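# Straighten a leaning stack of thin magnet blocks

## Task

Realign the tilted pile of small, thin magnetic blocks so that every block sits squarely over the one beneath it, forming a neat straight stack.

## Robot and tools

Robot: two arms, left_arm and right_arm, each a six-joint arm with a parallel two-finger gripper, mounted on tilted plates joined by a metal frame behind them. A 'too close' message treats each plate and its half of the frame as part of that arm. Calibrated base positions: left_arm (-0.016, +0.217, +0.081) m, right_arm (+0.012, -0.361, +0.081) m.

Frame: the scene origin is at table-top height, halfway between the nominal arm bases. +z points up, +x points out across the table, and left_arm is on the +y side (arm names do not match image sides). Results report each gripper's end_effector_position in metres and end_effector_quat_wxyz in this frame. The position is the point between the finger pads, about 1 cm short of the tips, and may be off by a few cm, more so at long reach. Fingers point along gripper +z and close along gripper y.

The 14-number row: moving commands use a single flat list of 14 values, each in [-1, 1], always covering both arms. Values 1-6 are left_arm waist, shoulder, elbow, wrist pitch, wrist yaw, wrist roll, and value 7 is left grip. Values 8-14 are the same seven for right_arm. The joint values are offsets, not poses. They are measured from the 'Joint targets' line at the start of the call, never from the previous row. Scale: 1.0 equals 2.224 rad for waist, shoulder and elbow, and 8.485 rad for the three wrist joints. For example, 0.1 rad on the shoulder is about 0.045. Stated joint ranges in rad: waist -2.618..3.054, shoulder 0..3.142, elbow 0..3.142, wrist pitch -1.571..1.571, wrist yaw -1.571..1.571, wrist roll -2.094..2.094. A call is rejected if it would push a joint more than 0.059 rad outside its range. True limits may differ by up to that much, and 'joint sent to its limit' means a joint was clipped. The grip value is absolute: +1 fully open, -1 fully closed.

execute_actions(actions, cameras). actions is an empty list (look: returns state and pictures), or a list holding one item. An ACT item is {"rows": [...up to 15 rows], "steps": n≤15}, where each step lasts 1/30 s and the final row repeats if rows run out. A WAIT item is {"steps": n≤300}, counted from the previous result, so your thinking time counts toward it. ACT needs at least 6 steps. Its result is taken 6 steps before the end, and the remaining steps run while you reply. cameras is a list of names, ["all"], or [].

move(target, speed, blend, cameras). target is one 14-number row, or a list of up to 15 rows, with the same layout and scale. Every row's offsets count from the same Joint targets, not from the previous row. All joints of both arms travel in sync, so gripper paths curve. speed is the top speed in rad/s of the joint with the farthest to travel: 0.01 to 12.57, default 0.5. Give one value, or one per target. blend, in rad, rounds the corners between listed targets (default 0). Each path takes at least 0.5 s, and a path over 10 s ends early. There is no collision avoidance. The result adds a 'move:' line: done, off_target (at rest but more than 0.035 rad from target), moving, held, or fault, plus limits=held if steps were withheld. After a move the target is dropped. Send 0 offsets to reclaim an arm's Joint targets.

wait(seconds 0-10, cameras): lets time pass and sends no new command. zoom_image(camera, region=[x0,y0,x1,y1] pixels, at most 504x504): gives a close-up of that camera's latest picture. The stack must stay straight after the robot lets go.

Result lines: Joint positions (rad, and the last entry is finger opening in m, 0.093 fully open) and Joint velocities, one block per arm. 'within noise' means the arm is still. Joint targets is the base that your next offsets count from. Joint torques are in N m, positive toward larger angles, and joints 1-3 wrap at ±28. grip_measured uses the grip scale. The pads meet at about -0.94, and each mm of object width adds about 0.0208. A reading can sit up to 0.02 high. To grip firmly, command roughly 0.24 below the reading for the object's width. To keep holding, keep sending that same value. To release, send a value well above the width reading. A reading below -0.94 does not prove a thin part is held. 'joint command not followed' means the clearance check changed some steps.

Motion: the arms keep heading to the last commanded row while you think, until they settle. Per step, a joint target can lead its measured angle by at most 0.339 rad (large joints) or 2.2 rad (wrist). Friction and load can leave joints short, and tiny moves may not happen. An arm blocked by an object keeps pressing until you command it back past its measured position. Fast contact hits harder, and aiming far beyond the contact point presses harder.

Avoid: knocking blocks off the table or leaving any off it (fails the task). Also avoid arm-to-arm collisions or pinching the other gripper (can fail the scene), slams, drops, releasing moving parts, and hard pushes. Keep the thin magnet blocks under gentle contact. Loose objects may get pushed occasionally. Motor heat builds when holding loads, stretching out, or pushing against something. MOTOR HOT appears at 75 °C. At 90 °C the arm folds and stops for the rest of the scene, and at 100 °C it goes limp. Smooth, economical, quick motions are preferred.

Each tool is called after "Call:" by a JSON object that holds its "fn" and its "kwargs".

## Session

Call:
{"fn": "execute_actions", "kwargs": {"actions": [], "cameras": ["all"]}}

Scene clock: 0.00 s of 6600.00 s.
left_arm: end_effector_position=(+0.1918, -0.1604, +0.2330) grip_measured=+1.000 end_effector_quat_wxyz=(+0.314, +0.032, +0.945, -0.080) | right_arm: end_effector_position=(+0.3369, -0.2861, +0.3272) grip_measured=+1.000 end_effector_quat_wxyz=(+0.393, +0.201, +0.895, +0.068)
Joint positions: left_arm=[-1.308 1.979 1.578 -0.89 -0.636 -1.12 0.093] | right_arm=[0.604 1.215 1.184 -0.817 0.561 0.774 0.093]
Joint velocities: within noise
Joint torques (N m): no reading
Motor temperatures (°C): left_arm=[30 47 45 46 32 29 34] | right_arm=[29 43 43 40 32 33 31]
Heat: left arm: 47 °C; right arm: 43 °C.
Joint targets: left_arm=[-1.309 1.962 1.592 -0.883 -0.640 -1.120] | right_arm=[0.604 1.211 1.194 -0.821 0.564 0.774]

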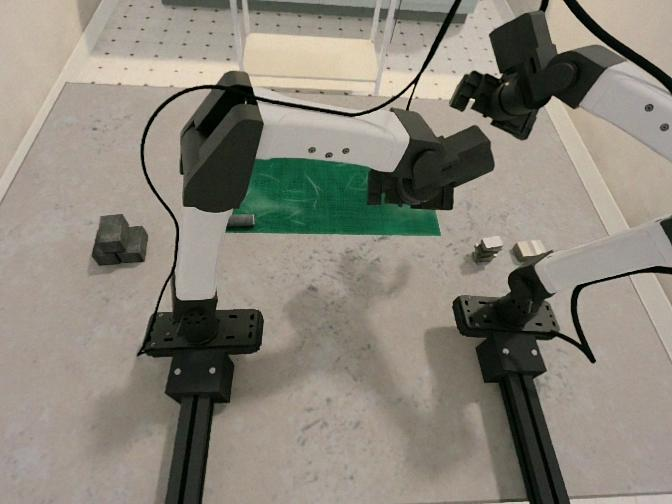

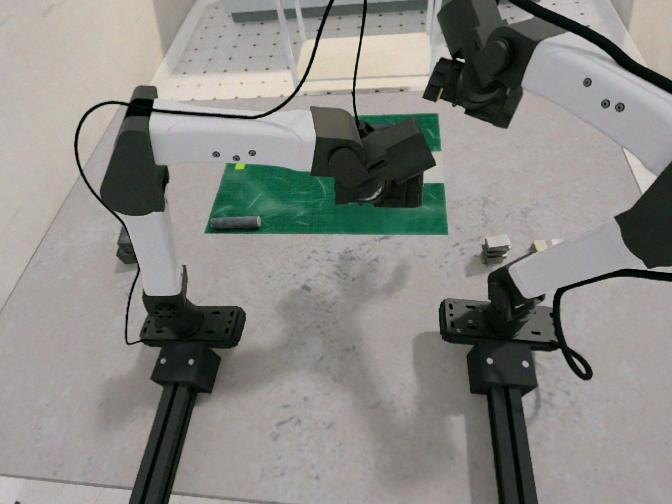

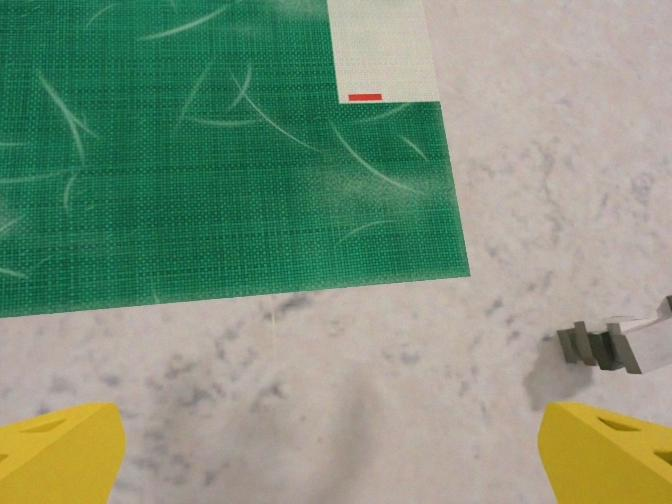

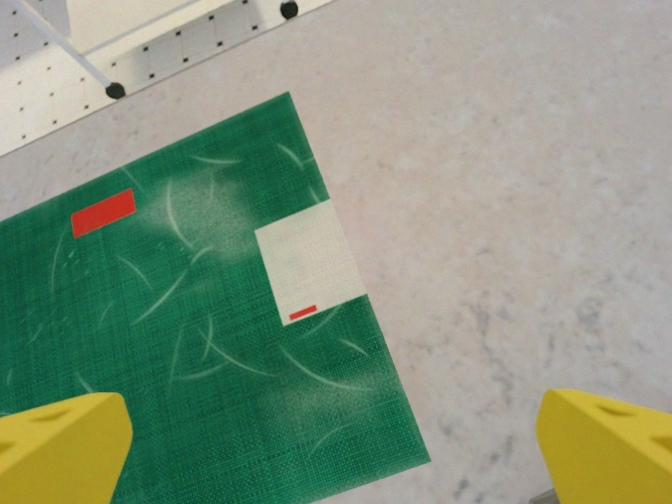

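Call:
{"fn": "zoom_image", "kwargs": {"camera": "cam_head_left", "region": [440, 210, 580, 290]}}

Call:
{"fn": "zoom_image", "kwargs": {"camera": "cam_head_right", "region": [450, 210, 590, 290]}}

Call:
{"fn": "zoom_image", "kwargs": {"camera": "cam_left_wrist", "region": [512, 260, 672, 430]}}

Call:
{"fn": "zoom_image", "kwargs": {"camera": "cam_head_left", "region": [80, 190, 280, 290]}}

Scaled by 3.600 from the camera's 672x504 image, which has a finer 960x720 frame.

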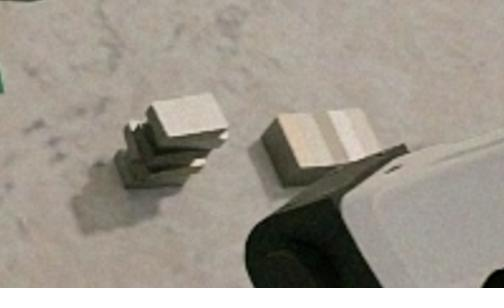

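Scaled by 3.600 from the camera's 672x504 image, which has a finer 960x720 frame.

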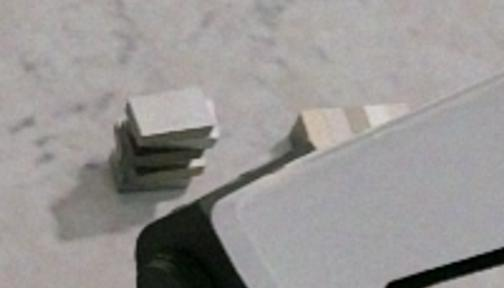

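Scaled by 2.965 from the camera's 672x504 image, which has a finer 960x720 frame.

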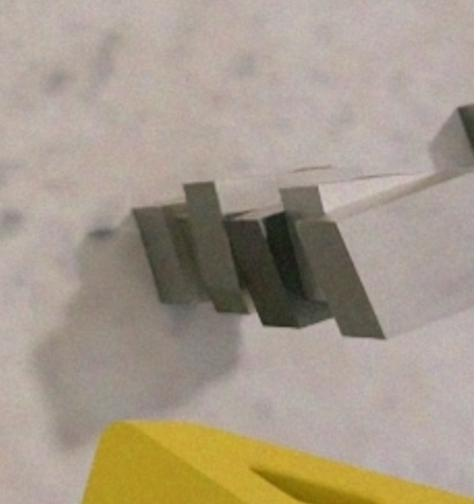

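Scaled by 2.520 from the camera's 672x504 image, which has a finer 960x720 frame.

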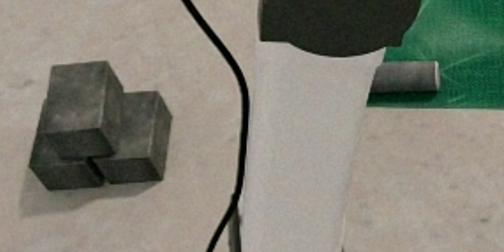

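Call:
{"fn": "move", "kwargs": {"target": [0,0,0,0,0,0,1,-0.2486,-0.0427,-0.1070,-0.06435,-0.05109,-0.1148,1], "speed": 0.6}}

Scene clock: 10.20 s of 6600.00 s.
left_arm: end_effector_position=(+0.1918, -0.1604, +0.2330) grip_measured=+1.000 end_effector_quat_wxyz=(+0.314, +0.032, +0.945, -0.080) | right_arm: end_effector_position=(+0.1951, -0.3904, +0.2004) grip_measured=+1.000 end_effector_quat_wxyz=(+0.013, -0.123, +0.992, -0.006)
Joint positions: left_arm=[-1.308 1.979 1.578 -0.89 -0.636 -1.12 0.093] | right_arm=[0.059 1.13 0.966 -1.337 0.141 -0.192 0.093]
Joint torques (N m): left_arm=[-1.01 -10.71 7.95 0.84 -0.38 -0.01] | right_arm=[-0.55 -3.23 4.4 0.17 0 -0.1]
Heat: left arm: 50 °C; right arm: 43 °C.
Joint targets: left_arm=[-1.309 1.962 1.592 -0.883 -0.640 -1.120] | right_arm=[0.051 1.116 0.956 -1.367 0.130 -0.200]
Kept back: nothing.
move: done
camera_calibration:
cam_right_wrist: T_world_to_cam=[[0.232935, -0.972338, 0.0173036, -0.429384], [-0.892949, -0.2068, 0.399845, 0.0523799], [-0.385206, -0.108589, -0.916419, 0.295516], [0, 0, 0, 1]] pos_world=[0.260626, -0.374584, 0.257303]

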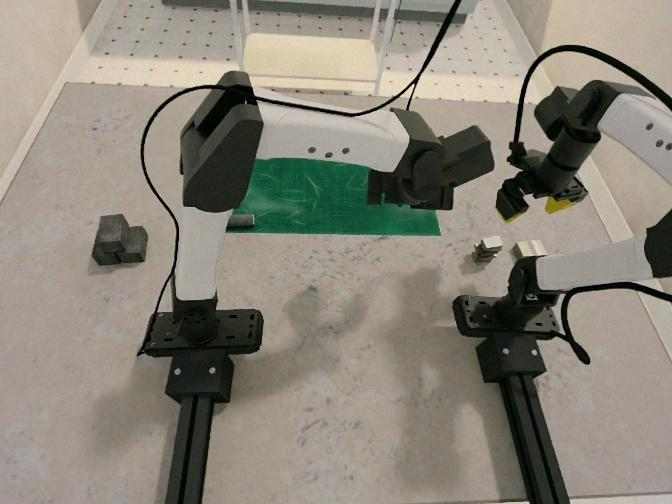

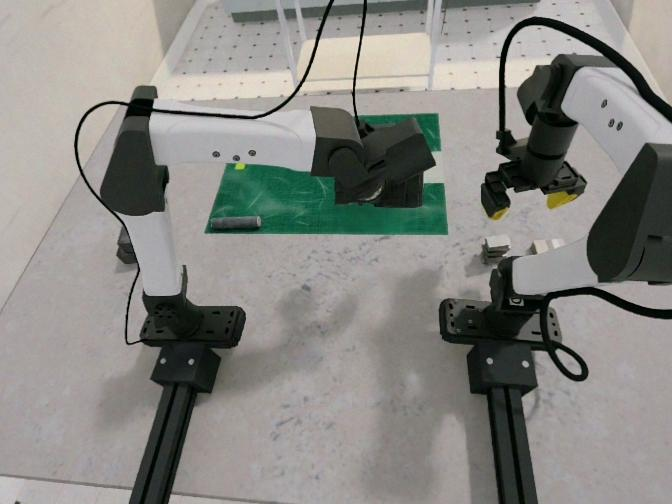

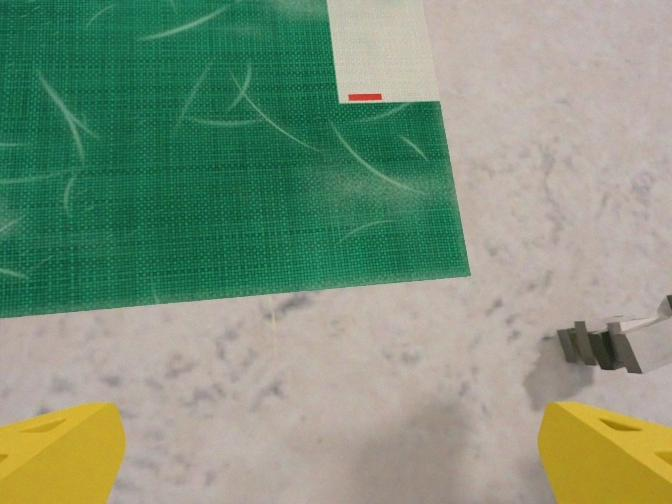

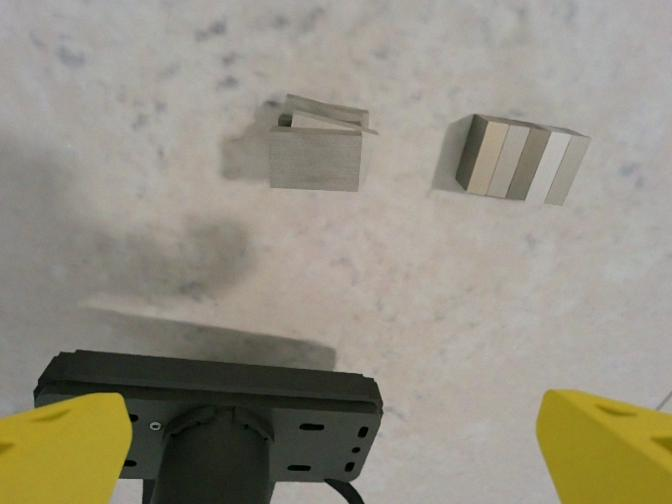

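Call:
{"fn": "zoom_image", "kwargs": {"camera": "cam_right_wrist", "region": [230, 70, 430, 220]}}

Call:
{"fn": "zoom_image", "kwargs": {"camera": "cam_right_wrist", "region": [420, 90, 620, 240]}}

Call:
{"fn": "zoom_image", "kwargs": {"camera": "cam_head_left", "region": [460, 225, 560, 275]}}

Call:
{"fn": "zoom_image", "kwargs": {"camera": "cam_head_right", "region": [470, 225, 570, 275]}}

Scaled by 2.520 from the camera's 672x504 image, which has a finer 960x720 frame.

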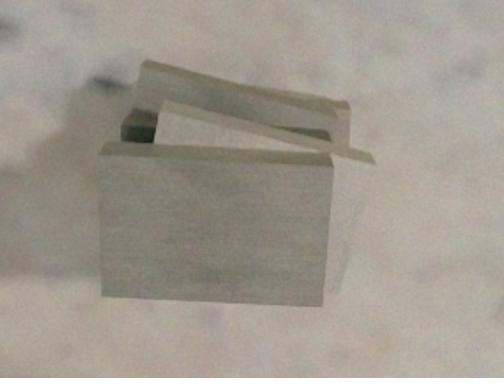

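Scaled by 2.520 from the camera's 672x504 image, which has a finer 960x720 frame.

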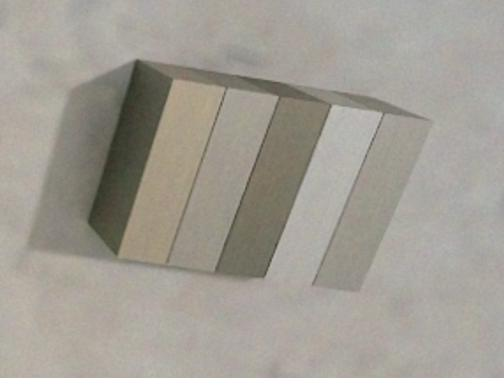

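Scaled by 5.040 from the camera's 672x504 image, which has a finer 960x720 frame.

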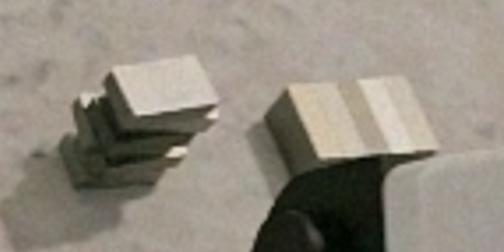

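Scaled by 5.040 from the camera's 672x504 image, which has a finer 960x720 frame.

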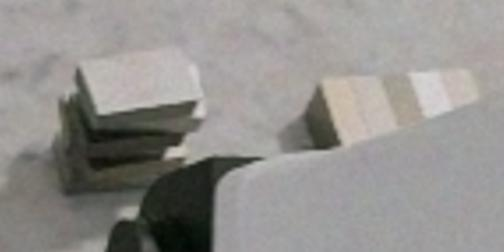

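Call:
{"fn": "move", "kwargs": {"target": [0,0,0,0,0,0,1,-0.0045,0.0814,-0.0917,0.0455,0,0.01886,1], "speed": 0.4}}

Call:
{"fn": "zoom_image", "kwargs": {"camera": "cam_right_wrist", "region": [200, 100, 450, 350]}}

Call:
{"fn": "zoom_image", "kwargs": {"camera": "cam_left_wrist", "region": [512, 260, 672, 430]}}

Scene clock: 14.73 s of 6600.00 s.
left_arm: end_effector_position=(+0.1918, -0.1604, +0.2330) grip_measured=+1.000 end_effector_quat_wxyz=(+0.314, +0.032, +0.945, -0.080) | right_arm: end_effector_position=(+0.2161, -0.3809, +0.1235) grip_measured=+1.000 end_effector_quat_wxyz=(+0.004, -0.047, +0.999, -0.005)
Joint positions: left_arm=[-1.308 1.979 1.578 -0.89 -0.636 -1.12 0.093] | right_arm=[0.049 1.289 0.761 -0.992 0.14 -0.048 0.093]
Joint torques (N m): left_arm=[-0.96 -10.74 7.92 0.85 -0.36 -0.05] | right_arm=[-0.4 -2.3 4.08 0.55 0.01 -0.01]
Motor temperatures (°C): left_arm=[30 52 47 46 32 29 33] | right_arm=[29 43 43 41 32 32 31]
Heat: left arm: 52 °C; right arm: 43 °C.
Joint targets: left_arm=[-1.309 1.962 1.592 -0.883 -0.640 -1.120] | right_arm=[0.041 1.298 0.752 -0.981 0.130 -0.040]
Kept back: nothing.
move: done
camera_calibration:
cam_right_wrist: T_world_to_cam=[[0.0837921, -0.996404, 0.0125555, -0.400173], [-0.906356, -0.0709711, 0.416511, 0.156509], [-0.414123, -0.0462801, -0.909044, 0.263223], [0, 0, 0, 1]] pos_world=[0.284391, -0.375444, 0.179117]

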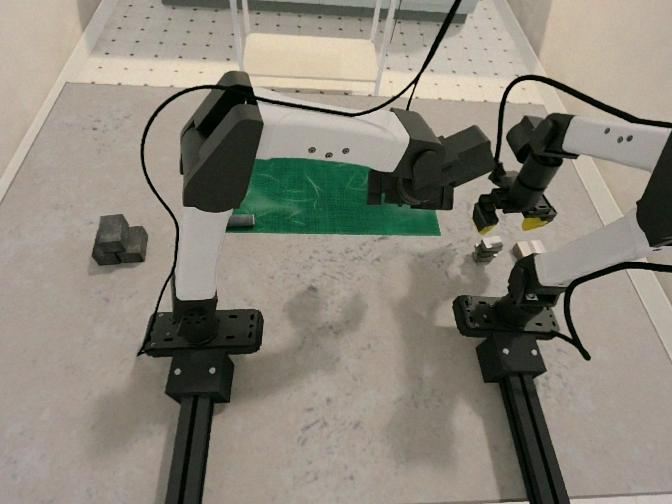

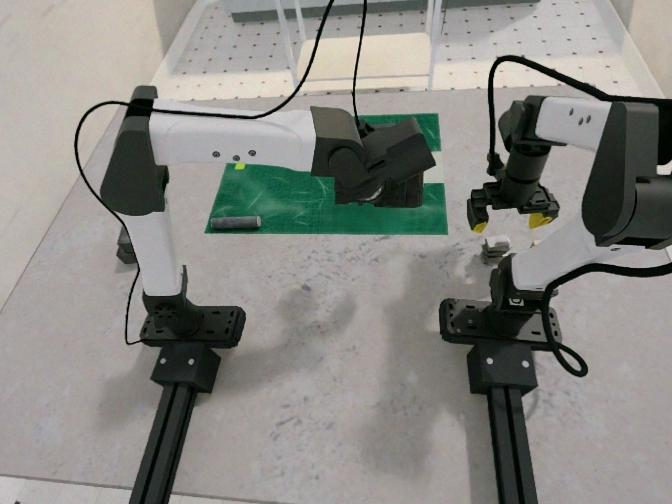

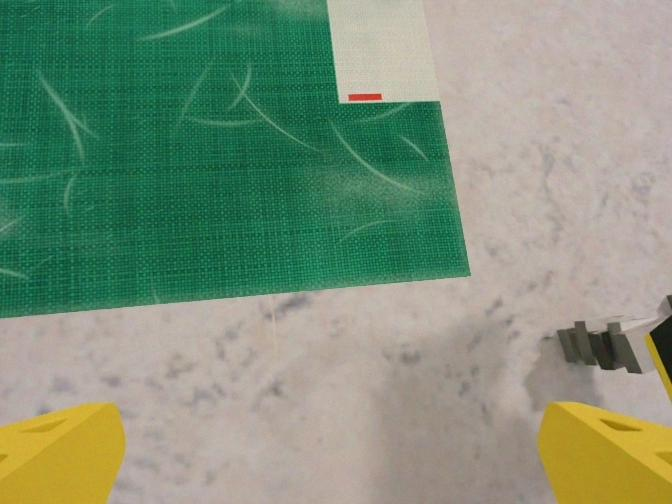

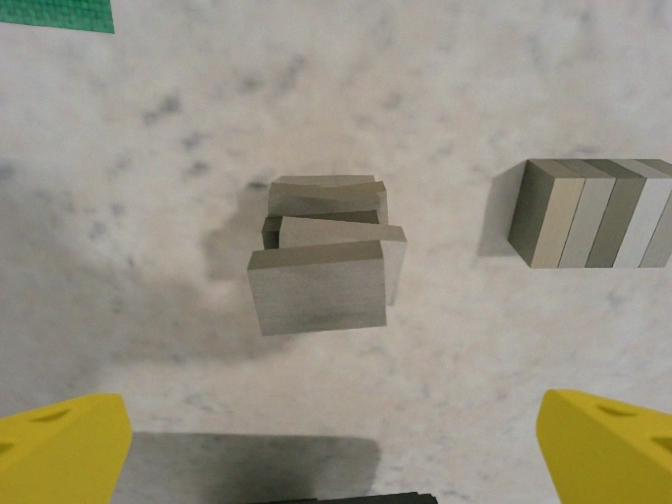

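Scaled by 2.016 from the camera's 672x504 image, which has a finer 960x720 frame.

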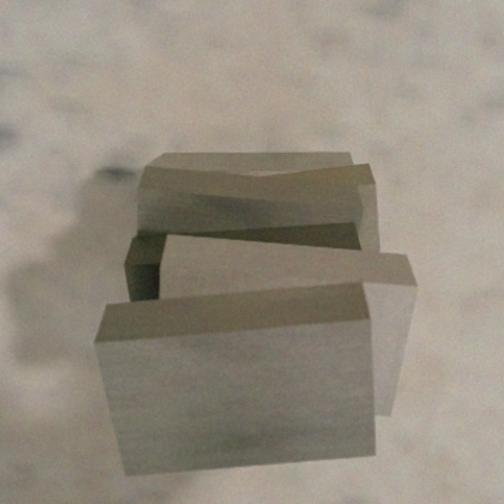

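Scaled by 2.965 from the camera's 672x504 image, which has a finer 960x720 frame.

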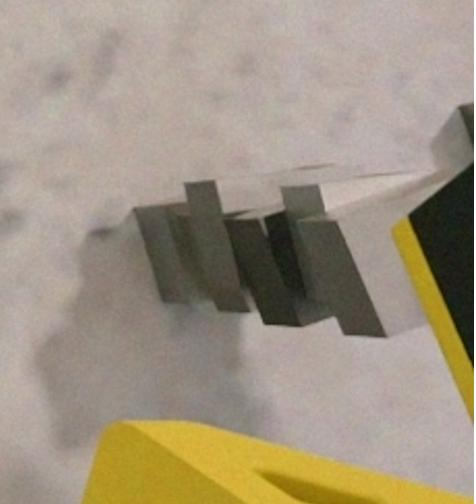

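Call:
{"fn": "zoom_image", "kwargs": {"camera": "cam_right_wrist", "region": [500, 370, 672, 504]}}

Call:
{"fn": "zoom_image", "kwargs": {"camera": "cam_right_wrist", "region": [490, 140, 672, 290]}}

Call:
{"fn": "zoom_image", "kwargs": {"camera": "cam_left_wrist", "region": [500, 370, 672, 504]}}

Scaled by 2.930 from the camera's 672x504 image, which has a finer 960x720 frame.

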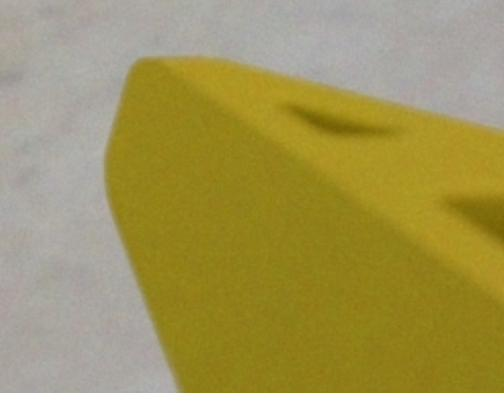

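Scaled by 2.769 from the camera's 672x504 image, which has a finer 960x720 frame.

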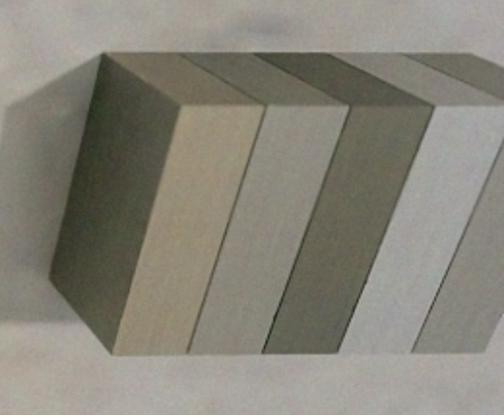

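Scaled by 2.930 from the camera's 672x504 image, which has a finer 960x720 frame.

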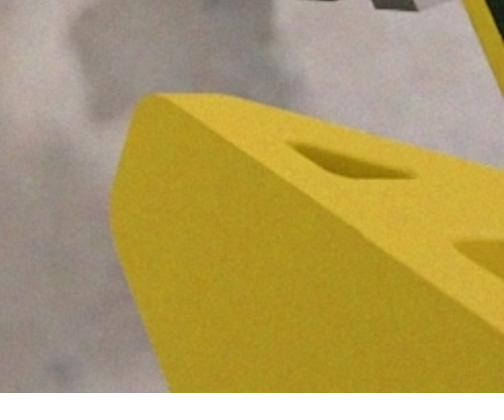

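Call:
{"fn": "zoom_image", "kwargs": {"camera": "cam_head_left", "region": [450, 100, 590, 270]}}

Call:
{"fn": "zoom_image", "kwargs": {"camera": "cam_head_right", "region": [440, 90, 600, 260]}}

Call:
{"fn": "zoom_image", "kwargs": {"camera": "cam_right_wrist", "region": [230, 160, 430, 350]}}

Scaled by 2.965 from the camera's 672x504 image, which has a finer 960x720 frame.

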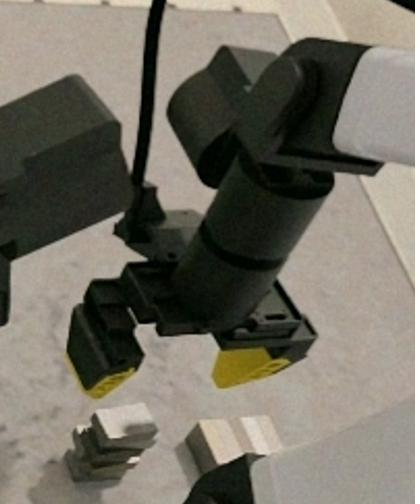

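Scaled by 2.965 from the camera's 672x504 image, which has a finer 960x720 frame.

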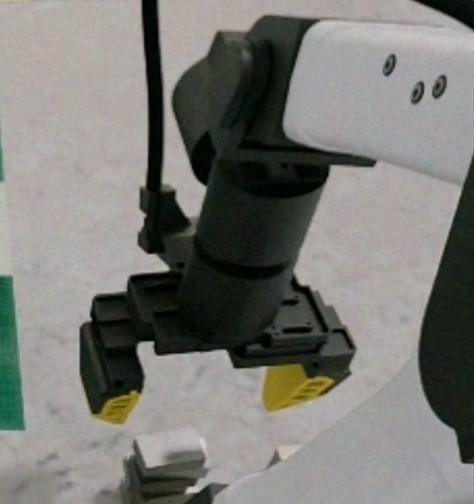

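Scaled by 2.520 from the camera's 672x504 image, which has a finer 960x720 frame.

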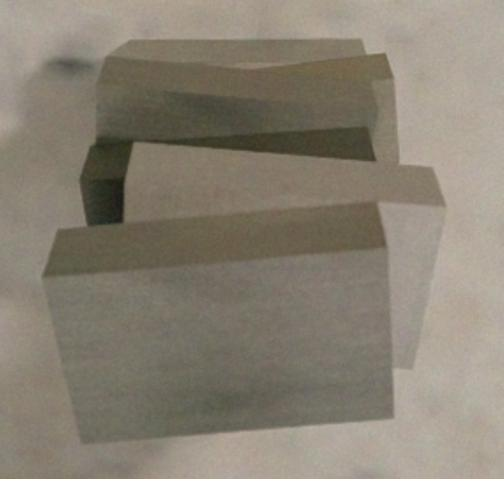

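Call:
{"fn": "zoom_image", "kwargs": {"camera": "cam_head_left", "region": [465, 175, 565, 240]}}

Call:
{"fn": "zoom_image", "kwargs": {"camera": "cam_head_right", "region": [460, 165, 570, 240]}}

Scaled by 5.040 from the camera's 672x504 image, which has a finer 960x720 frame.

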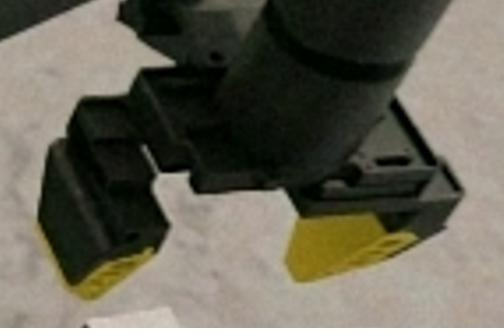

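Scaled by 4.582 from the camera's 672x504 image, which has a finer 960x720 frame.

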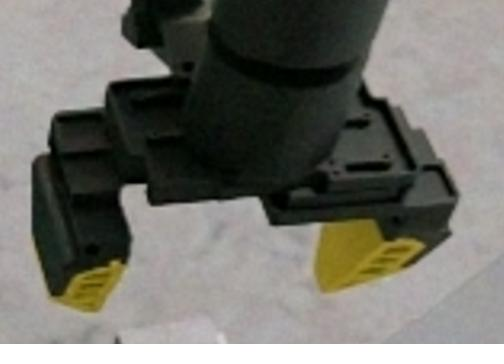

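Call:
{"fn": "move", "kwargs": {"target": [0.01619,-0.14568,-0.32509,0.10006,0.0627,0.132,1,0,-0.02293,-0.02068,0.00601,-0.00118,0.18503,1], "speed": 0.7}}

Call:
{"fn": "zoom_image", "kwargs": {"camera": "cam_right_wrist", "region": [200, 100, 450, 350]}}

Scene clock: 32.53 s of 6600.00 s.
left_arm: end_effector_position=(+0.1193, -0.1698, +0.1828) grip_measured=+1.000 end_effector_quat_wxyz=(+0.322, +0.519, +0.758, -0.229) | right_arm: end_effector_position=(+0.2162, -0.3777, +0.1178) grip_measured=+1.000 end_effector_quat_wxyz=(+0.013, +0.673, +0.739, +0.017)
Joint positions: left_arm=[-1.28 1.675 0.877 -0.065 -0.118 -0.014 0.093] | right_arm=[0.049 1.263 0.717 -0.939 0.125 1.52 0.093]
Joint torques (N m): left_arm=[-0.03 -9.96 5.97 1.74 0.16 0.12] | right_arm=[-0.43 -4.14 4.07 0.62 0.13 0.04]
Motor temperatures (°C): left_arm=[30 56 48 46 32 29 33] | right_arm=[29 43 44 39 31 32 31]
Heat: left arm: 56 °C; right arm: 44 °C.
Joint targets: left_arm=[-1.272 1.638 0.868 -0.034 -0.108 0.000] | right_arm=[0.041 1.246 0.706 -0.930 0.120 1.530]
Kept back: nothing.
move: off_target (left_arm); left_arm: the shoulder is farthest, 0.037 rad from its target
camera_calibration:
cam_left_wrist: T_world_to_cam=[[-0.930884, -0.361762, 0.0508231, 0.0369965], [-0.351484, 0.849012, -0.394509, 0.300414], [0.099569, -0.385106, -0.917485, 0.174109], [0, 0, 0, 1]] pos_world=[0.122694, -0.174621, 0.276379]
cam_right_wrist: T_world_to_cam=[[-0.995805, -0.0822406, -0.0401083, 0.188064], [-0.091493, 0.900269, 0.425611, 0.34872], [0.00110576, 0.427496, -0.904017, 0.346844], [0, 0, 0, 1]] pos_world=[0.218797, -0.446749, 0.172677]

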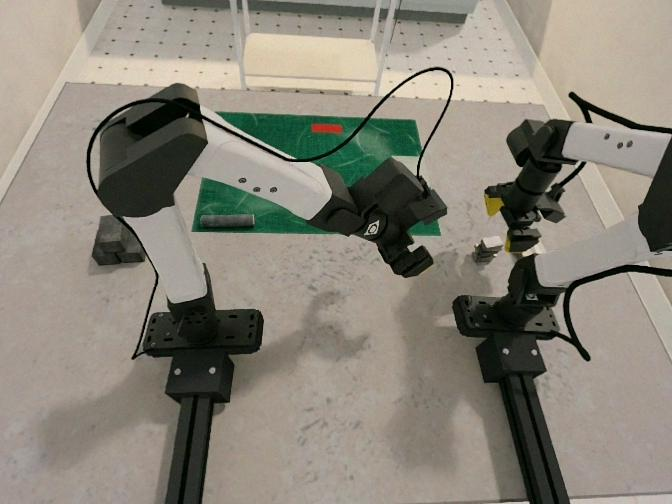

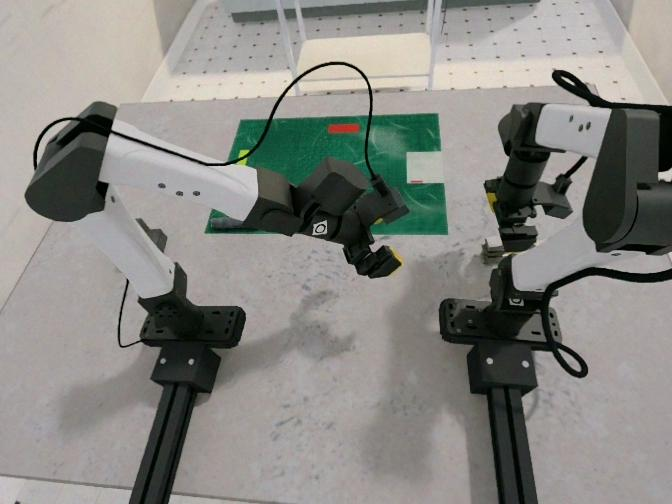

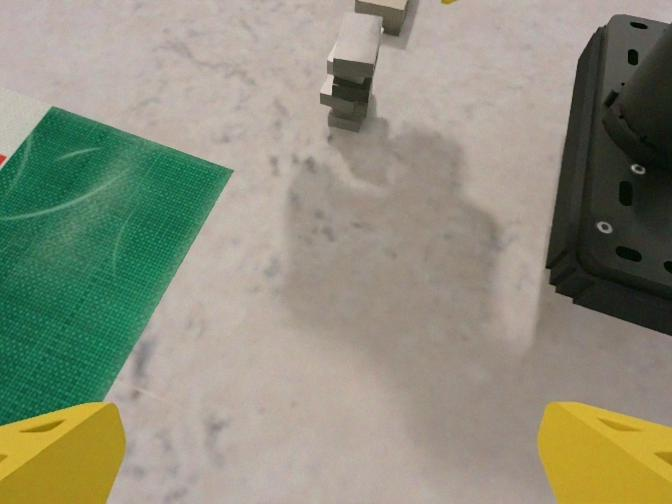

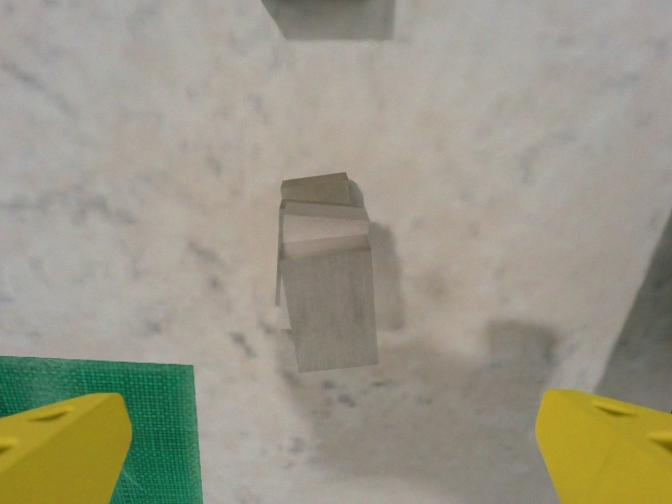

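Scaled by 2.016 from the camera's 672x504 image, which has a finer 960x720 frame.

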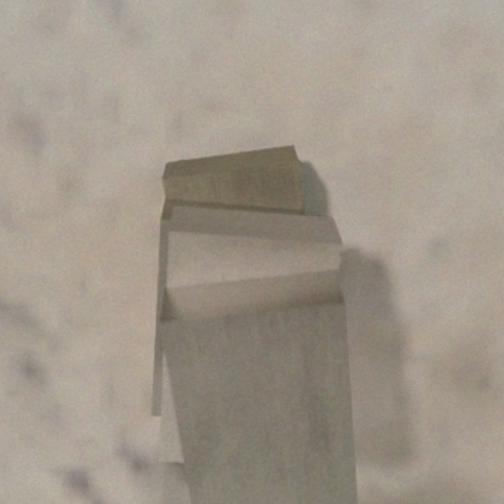

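Call:
{"fn": "zoom_image", "kwargs": {"camera": "cam_right_wrist", "region": [260, 150, 400, 290]}}

Call:
{"fn": "zoom_image", "kwargs": {"camera": "cam_left_wrist", "region": [290, 0, 430, 150]}}

Scaled by 3.600 from the camera's 672x504 image, which has a finer 960x720 frame.

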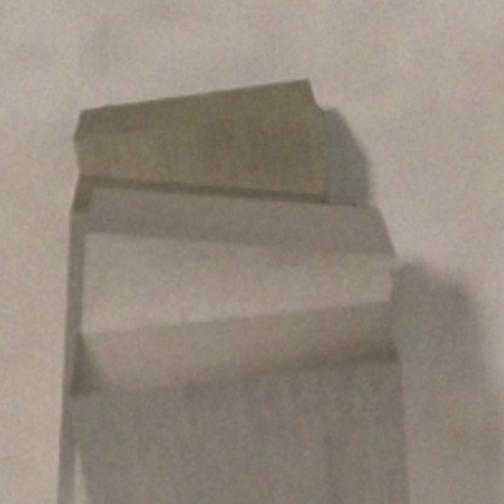

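Scaled by 3.360 from the camera's 672x504 image, which has a finer 960x720 frame.

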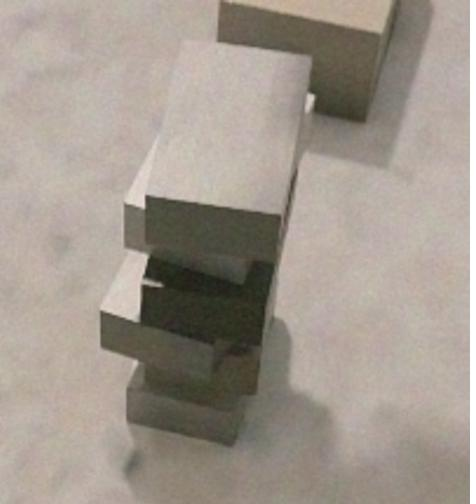

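Call:
{"fn": "move", "kwargs": {"target": [-0.03687,-0.18525,-0.26574,0.07861,-0.00737,0,1,-0.02383,0.08858,-0.08993,0.04808,0.0001,-0.01049,1], "speed": 0.5}}

Call:
{"fn": "zoom_image", "kwargs": {"camera": "cam_left_wrist", "region": [240, 160, 440, 310]}}

Call:
{"fn": "zoom_image", "kwargs": {"camera": "cam_right_wrist", "region": [180, 200, 484, 504]}}

Scene clock: 39.67 s of 6600.00 s.
left_arm: end_effector_position=(+0.0877, -0.1032, +0.2298) grip_measured=+1.000 end_effector_quat_wxyz=(+0.491, +0.438, +0.659, -0.364) | right_arm: end_effector_position=(+0.2195, -0.3791, +0.0451) grip_measured=+1.000 end_effector_quat_wxyz=(+0.025, +0.667, +0.744, +0.024)
Joint positions: left_arm=[-1.347 1.245 0.285 0.598 -0.159 -0.013 0.093] | right_arm=[-0.004 1.434 0.515 -0.533 0.125 1.447 0.093]
Joint torques (N m): left_arm=[-1.02 -4.3 5.94 2.07 -0.07 0.1] | right_arm=[-0.31 -2.54 3.3 0.64 0.15 -0.1]
Motor temperatures (°C): left_arm=[30 57 48 47 32 29 33] | right_arm=[29 43 44 39 31 32 31]
Heat: left arm: 57 °C; right arm: 44 °C.
Joint targets: left_arm=[-1.355 1.226 0.278 0.633 -0.170 0.000] | right_arm=[-0.012 1.444 0.506 -0.522 0.121 1.441]
Kept back: nothing.
move: done
camera_calibration:
cam_left_wrist: T_world_to_cam=[[-0.937078, -0.338264, 0.0863836, 0.0241319], [-0.272652, 0.554534, -0.786227, 0.303963], [0.21805, -0.760309, -0.61187, 0.126613], [0, 0, 0, 1]] pos_world=[0.0778818, -0.0641301, 0.31437]
cam_right_wrist: T_world_to_cam=[[-0.99295, -0.098486, -0.0659589, 0.182609], [-0.117116, 0.900946, 0.417829, 0.387458], [0.0182751, 0.422608, -0.906128, 0.276111], [0, 0, 0, 1]] pos_world=[0.221653, -0.44778, 0.100345]

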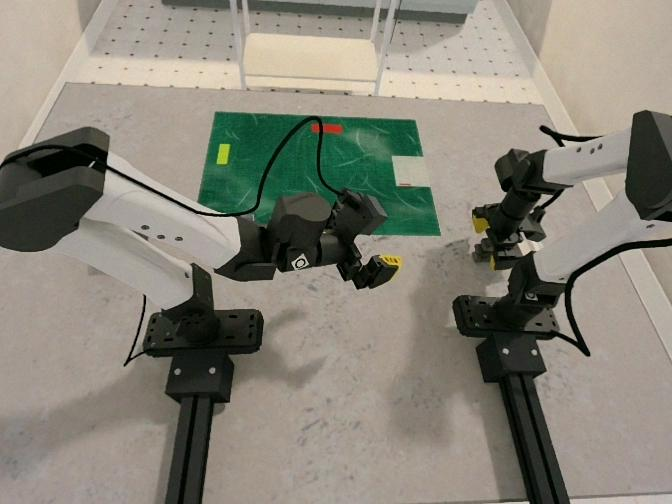

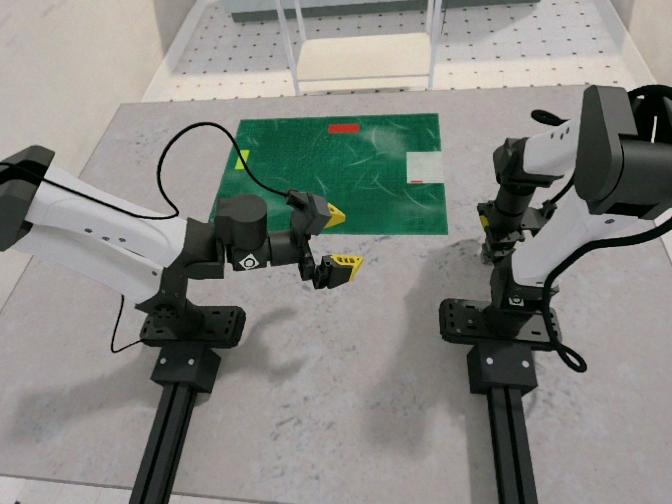

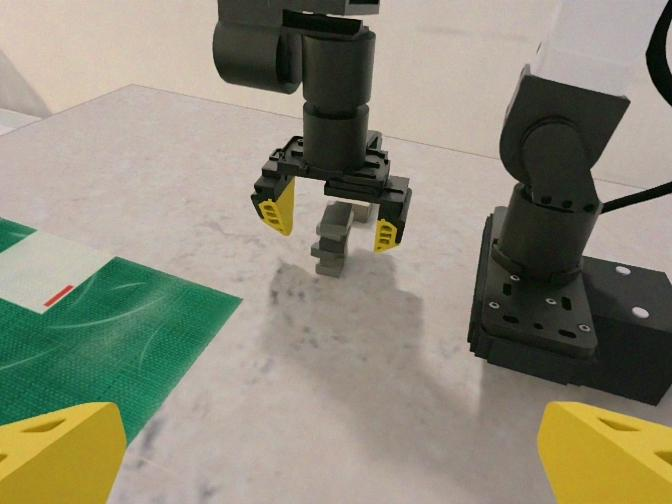

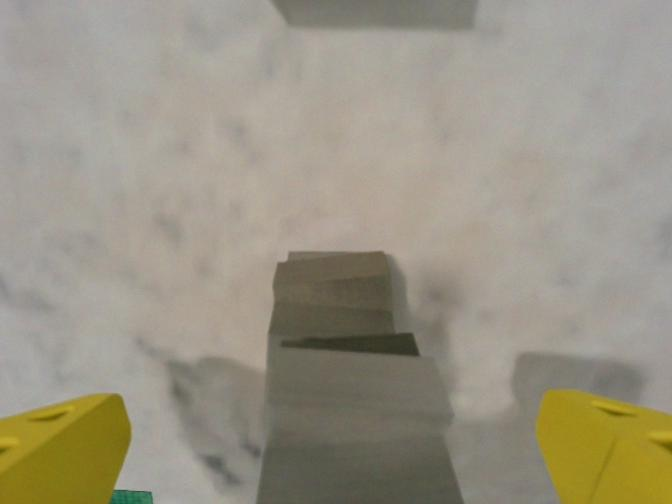

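Scaled by 2.520 from the camera's 672x504 image, which has a finer 960x720 frame.

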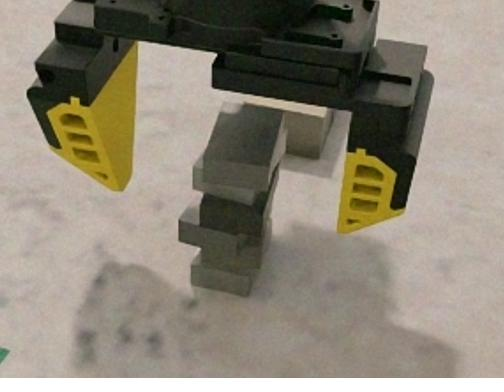

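Scaled by 1.658 from the camera's 672x504 image, which has a finer 960x720 frame.

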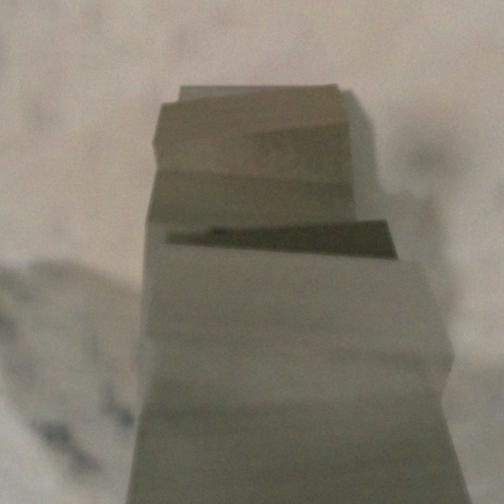

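Call:
{"fn": "zoom_image", "kwargs": {"camera": "cam_left_wrist", "region": [240, 180, 420, 290]}}

Scaled by 2.800 from the camera's 672x504 image, which has a finer 960x720 frame.

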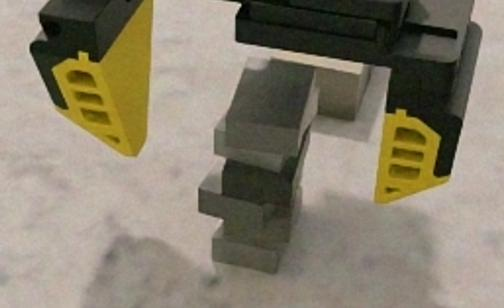

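Call:
{"fn": "move", "kwargs": {"target": [0,0,0,0,0,0,1,-0.00495,0.02878,-0.01371,0.01155,0.0003,-0.0013,1], "speed": 0.2}}

Call:
{"fn": "zoom_image", "kwargs": {"camera": "cam_left_wrist", "region": [240, 180, 420, 290]}}

Call:
{"fn": "zoom_image", "kwargs": {"camera": "cam_right_wrist", "region": [100, 204, 600, 504]}}

Scene clock: 42.23 s of 6600.00 s.
left_arm: end_effector_position=(+0.0878, -0.1032, +0.2299) grip_measured=+1.000 end_effector_quat_wxyz=(+0.491, +0.438, +0.659, -0.364) | right_arm: end_effector_position=(+0.2204, -0.3793, +0.0291) grip_measured=+1.000 end_effector_quat_wxyz=(+0.026, +0.667, +0.744, +0.024)
Joint positions: left_arm=[-1.347 1.245 0.285 0.599 -0.16 -0.013 0.093] | right_arm=[-0.014 1.497 0.485 -0.435 0.125 1.436 0.093]
Joint torques (N m): left_arm=[-1.02 -4.3 5.86 2.04 -0.06 0.13] | right_arm=[-0.34 -2.56 2.95 0.72 0.16 -0.11]
Motor temperatures (°C): left_arm=[30 57 48 49 32 29 33] | right_arm=[29 43 43 39 31 32 31]
Heat: left arm: 57 °C; right arm: 43 °C.
Joint targets: left_arm=[-1.355 1.226 0.278 0.633 -0.170 0.000] | right_arm=[-0.023 1.507 0.476 -0.424 0.123 1.430]
Kept back: nothing.
move: done
camera_calibration:
cam_left_wrist: T_world_to_cam=[[-0.936955, -0.338616, 0.0863436, 0.0240947], [-0.272667, 0.553876, -0.786686, 0.304223], [0.21856, -0.760632, -0.611286, 0.126491], [0, 0, 0, 1]] pos_world=[0.0778811, -0.0641297, 0.314569]
cam_right_wrist: T_world_to_cam=[[-0.992769, -0.0984842, -0.068634, 0.182545], [-0.118212, 0.901505, 0.416311, 0.394871], [0.0208738, 0.421414, -0.906628, 0.260749], [0, 0, 0, 1]] pos_world=[0.222461, -0.447884, 0.0845415]

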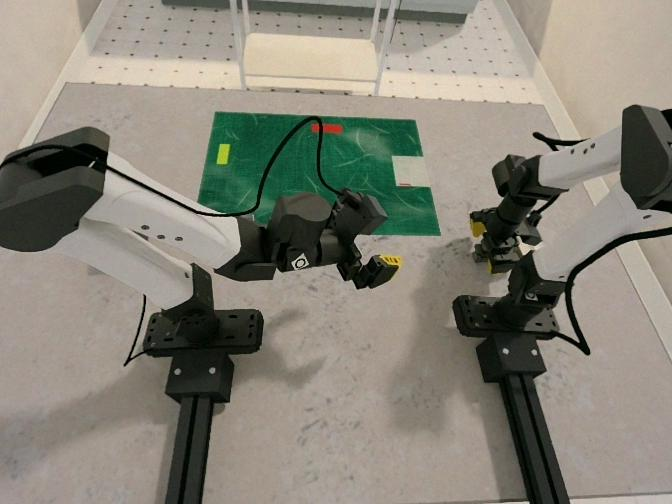

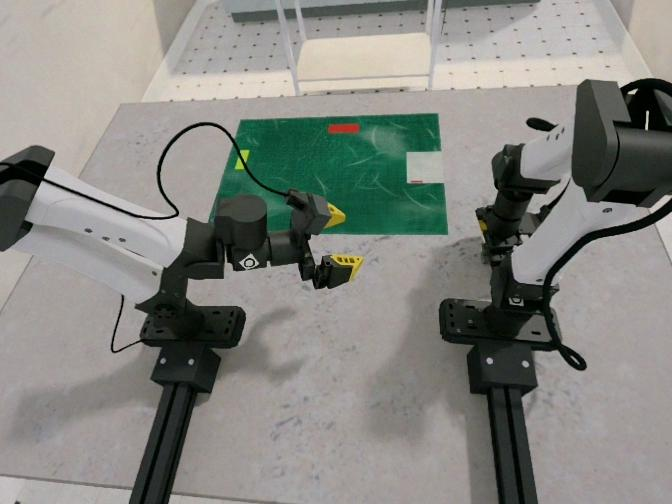

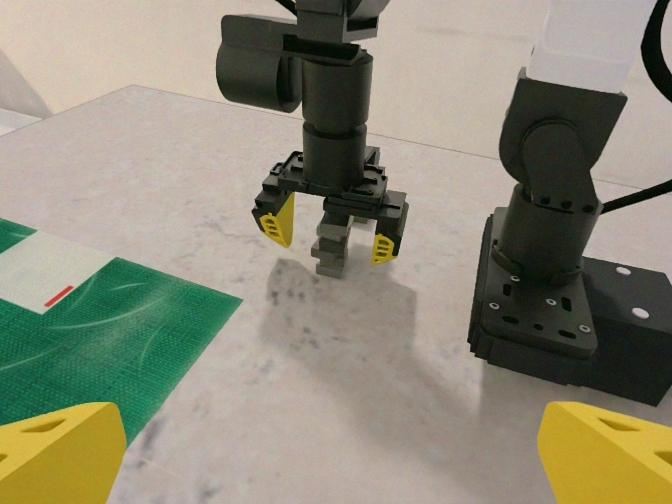

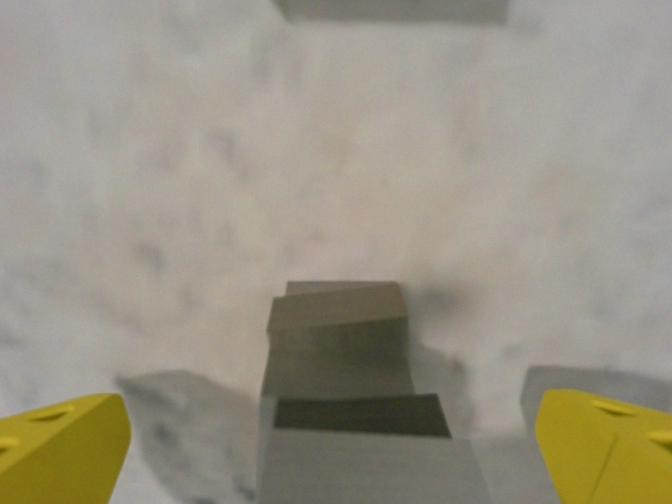

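Scaled by 2.800 from the camera's 672x504 image, which has a finer 960x720 frame.

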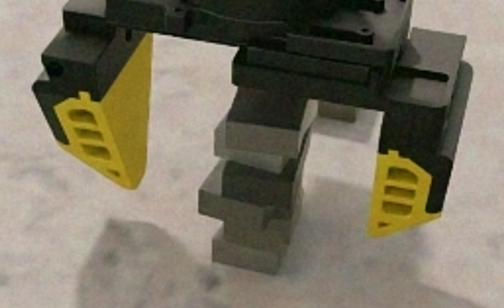

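Scaled by 1.008 from the camera's 672x504 image, which has a finer 960x720 frame.

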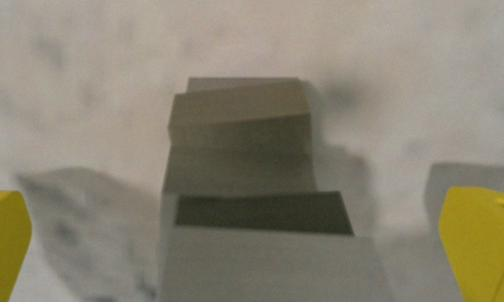

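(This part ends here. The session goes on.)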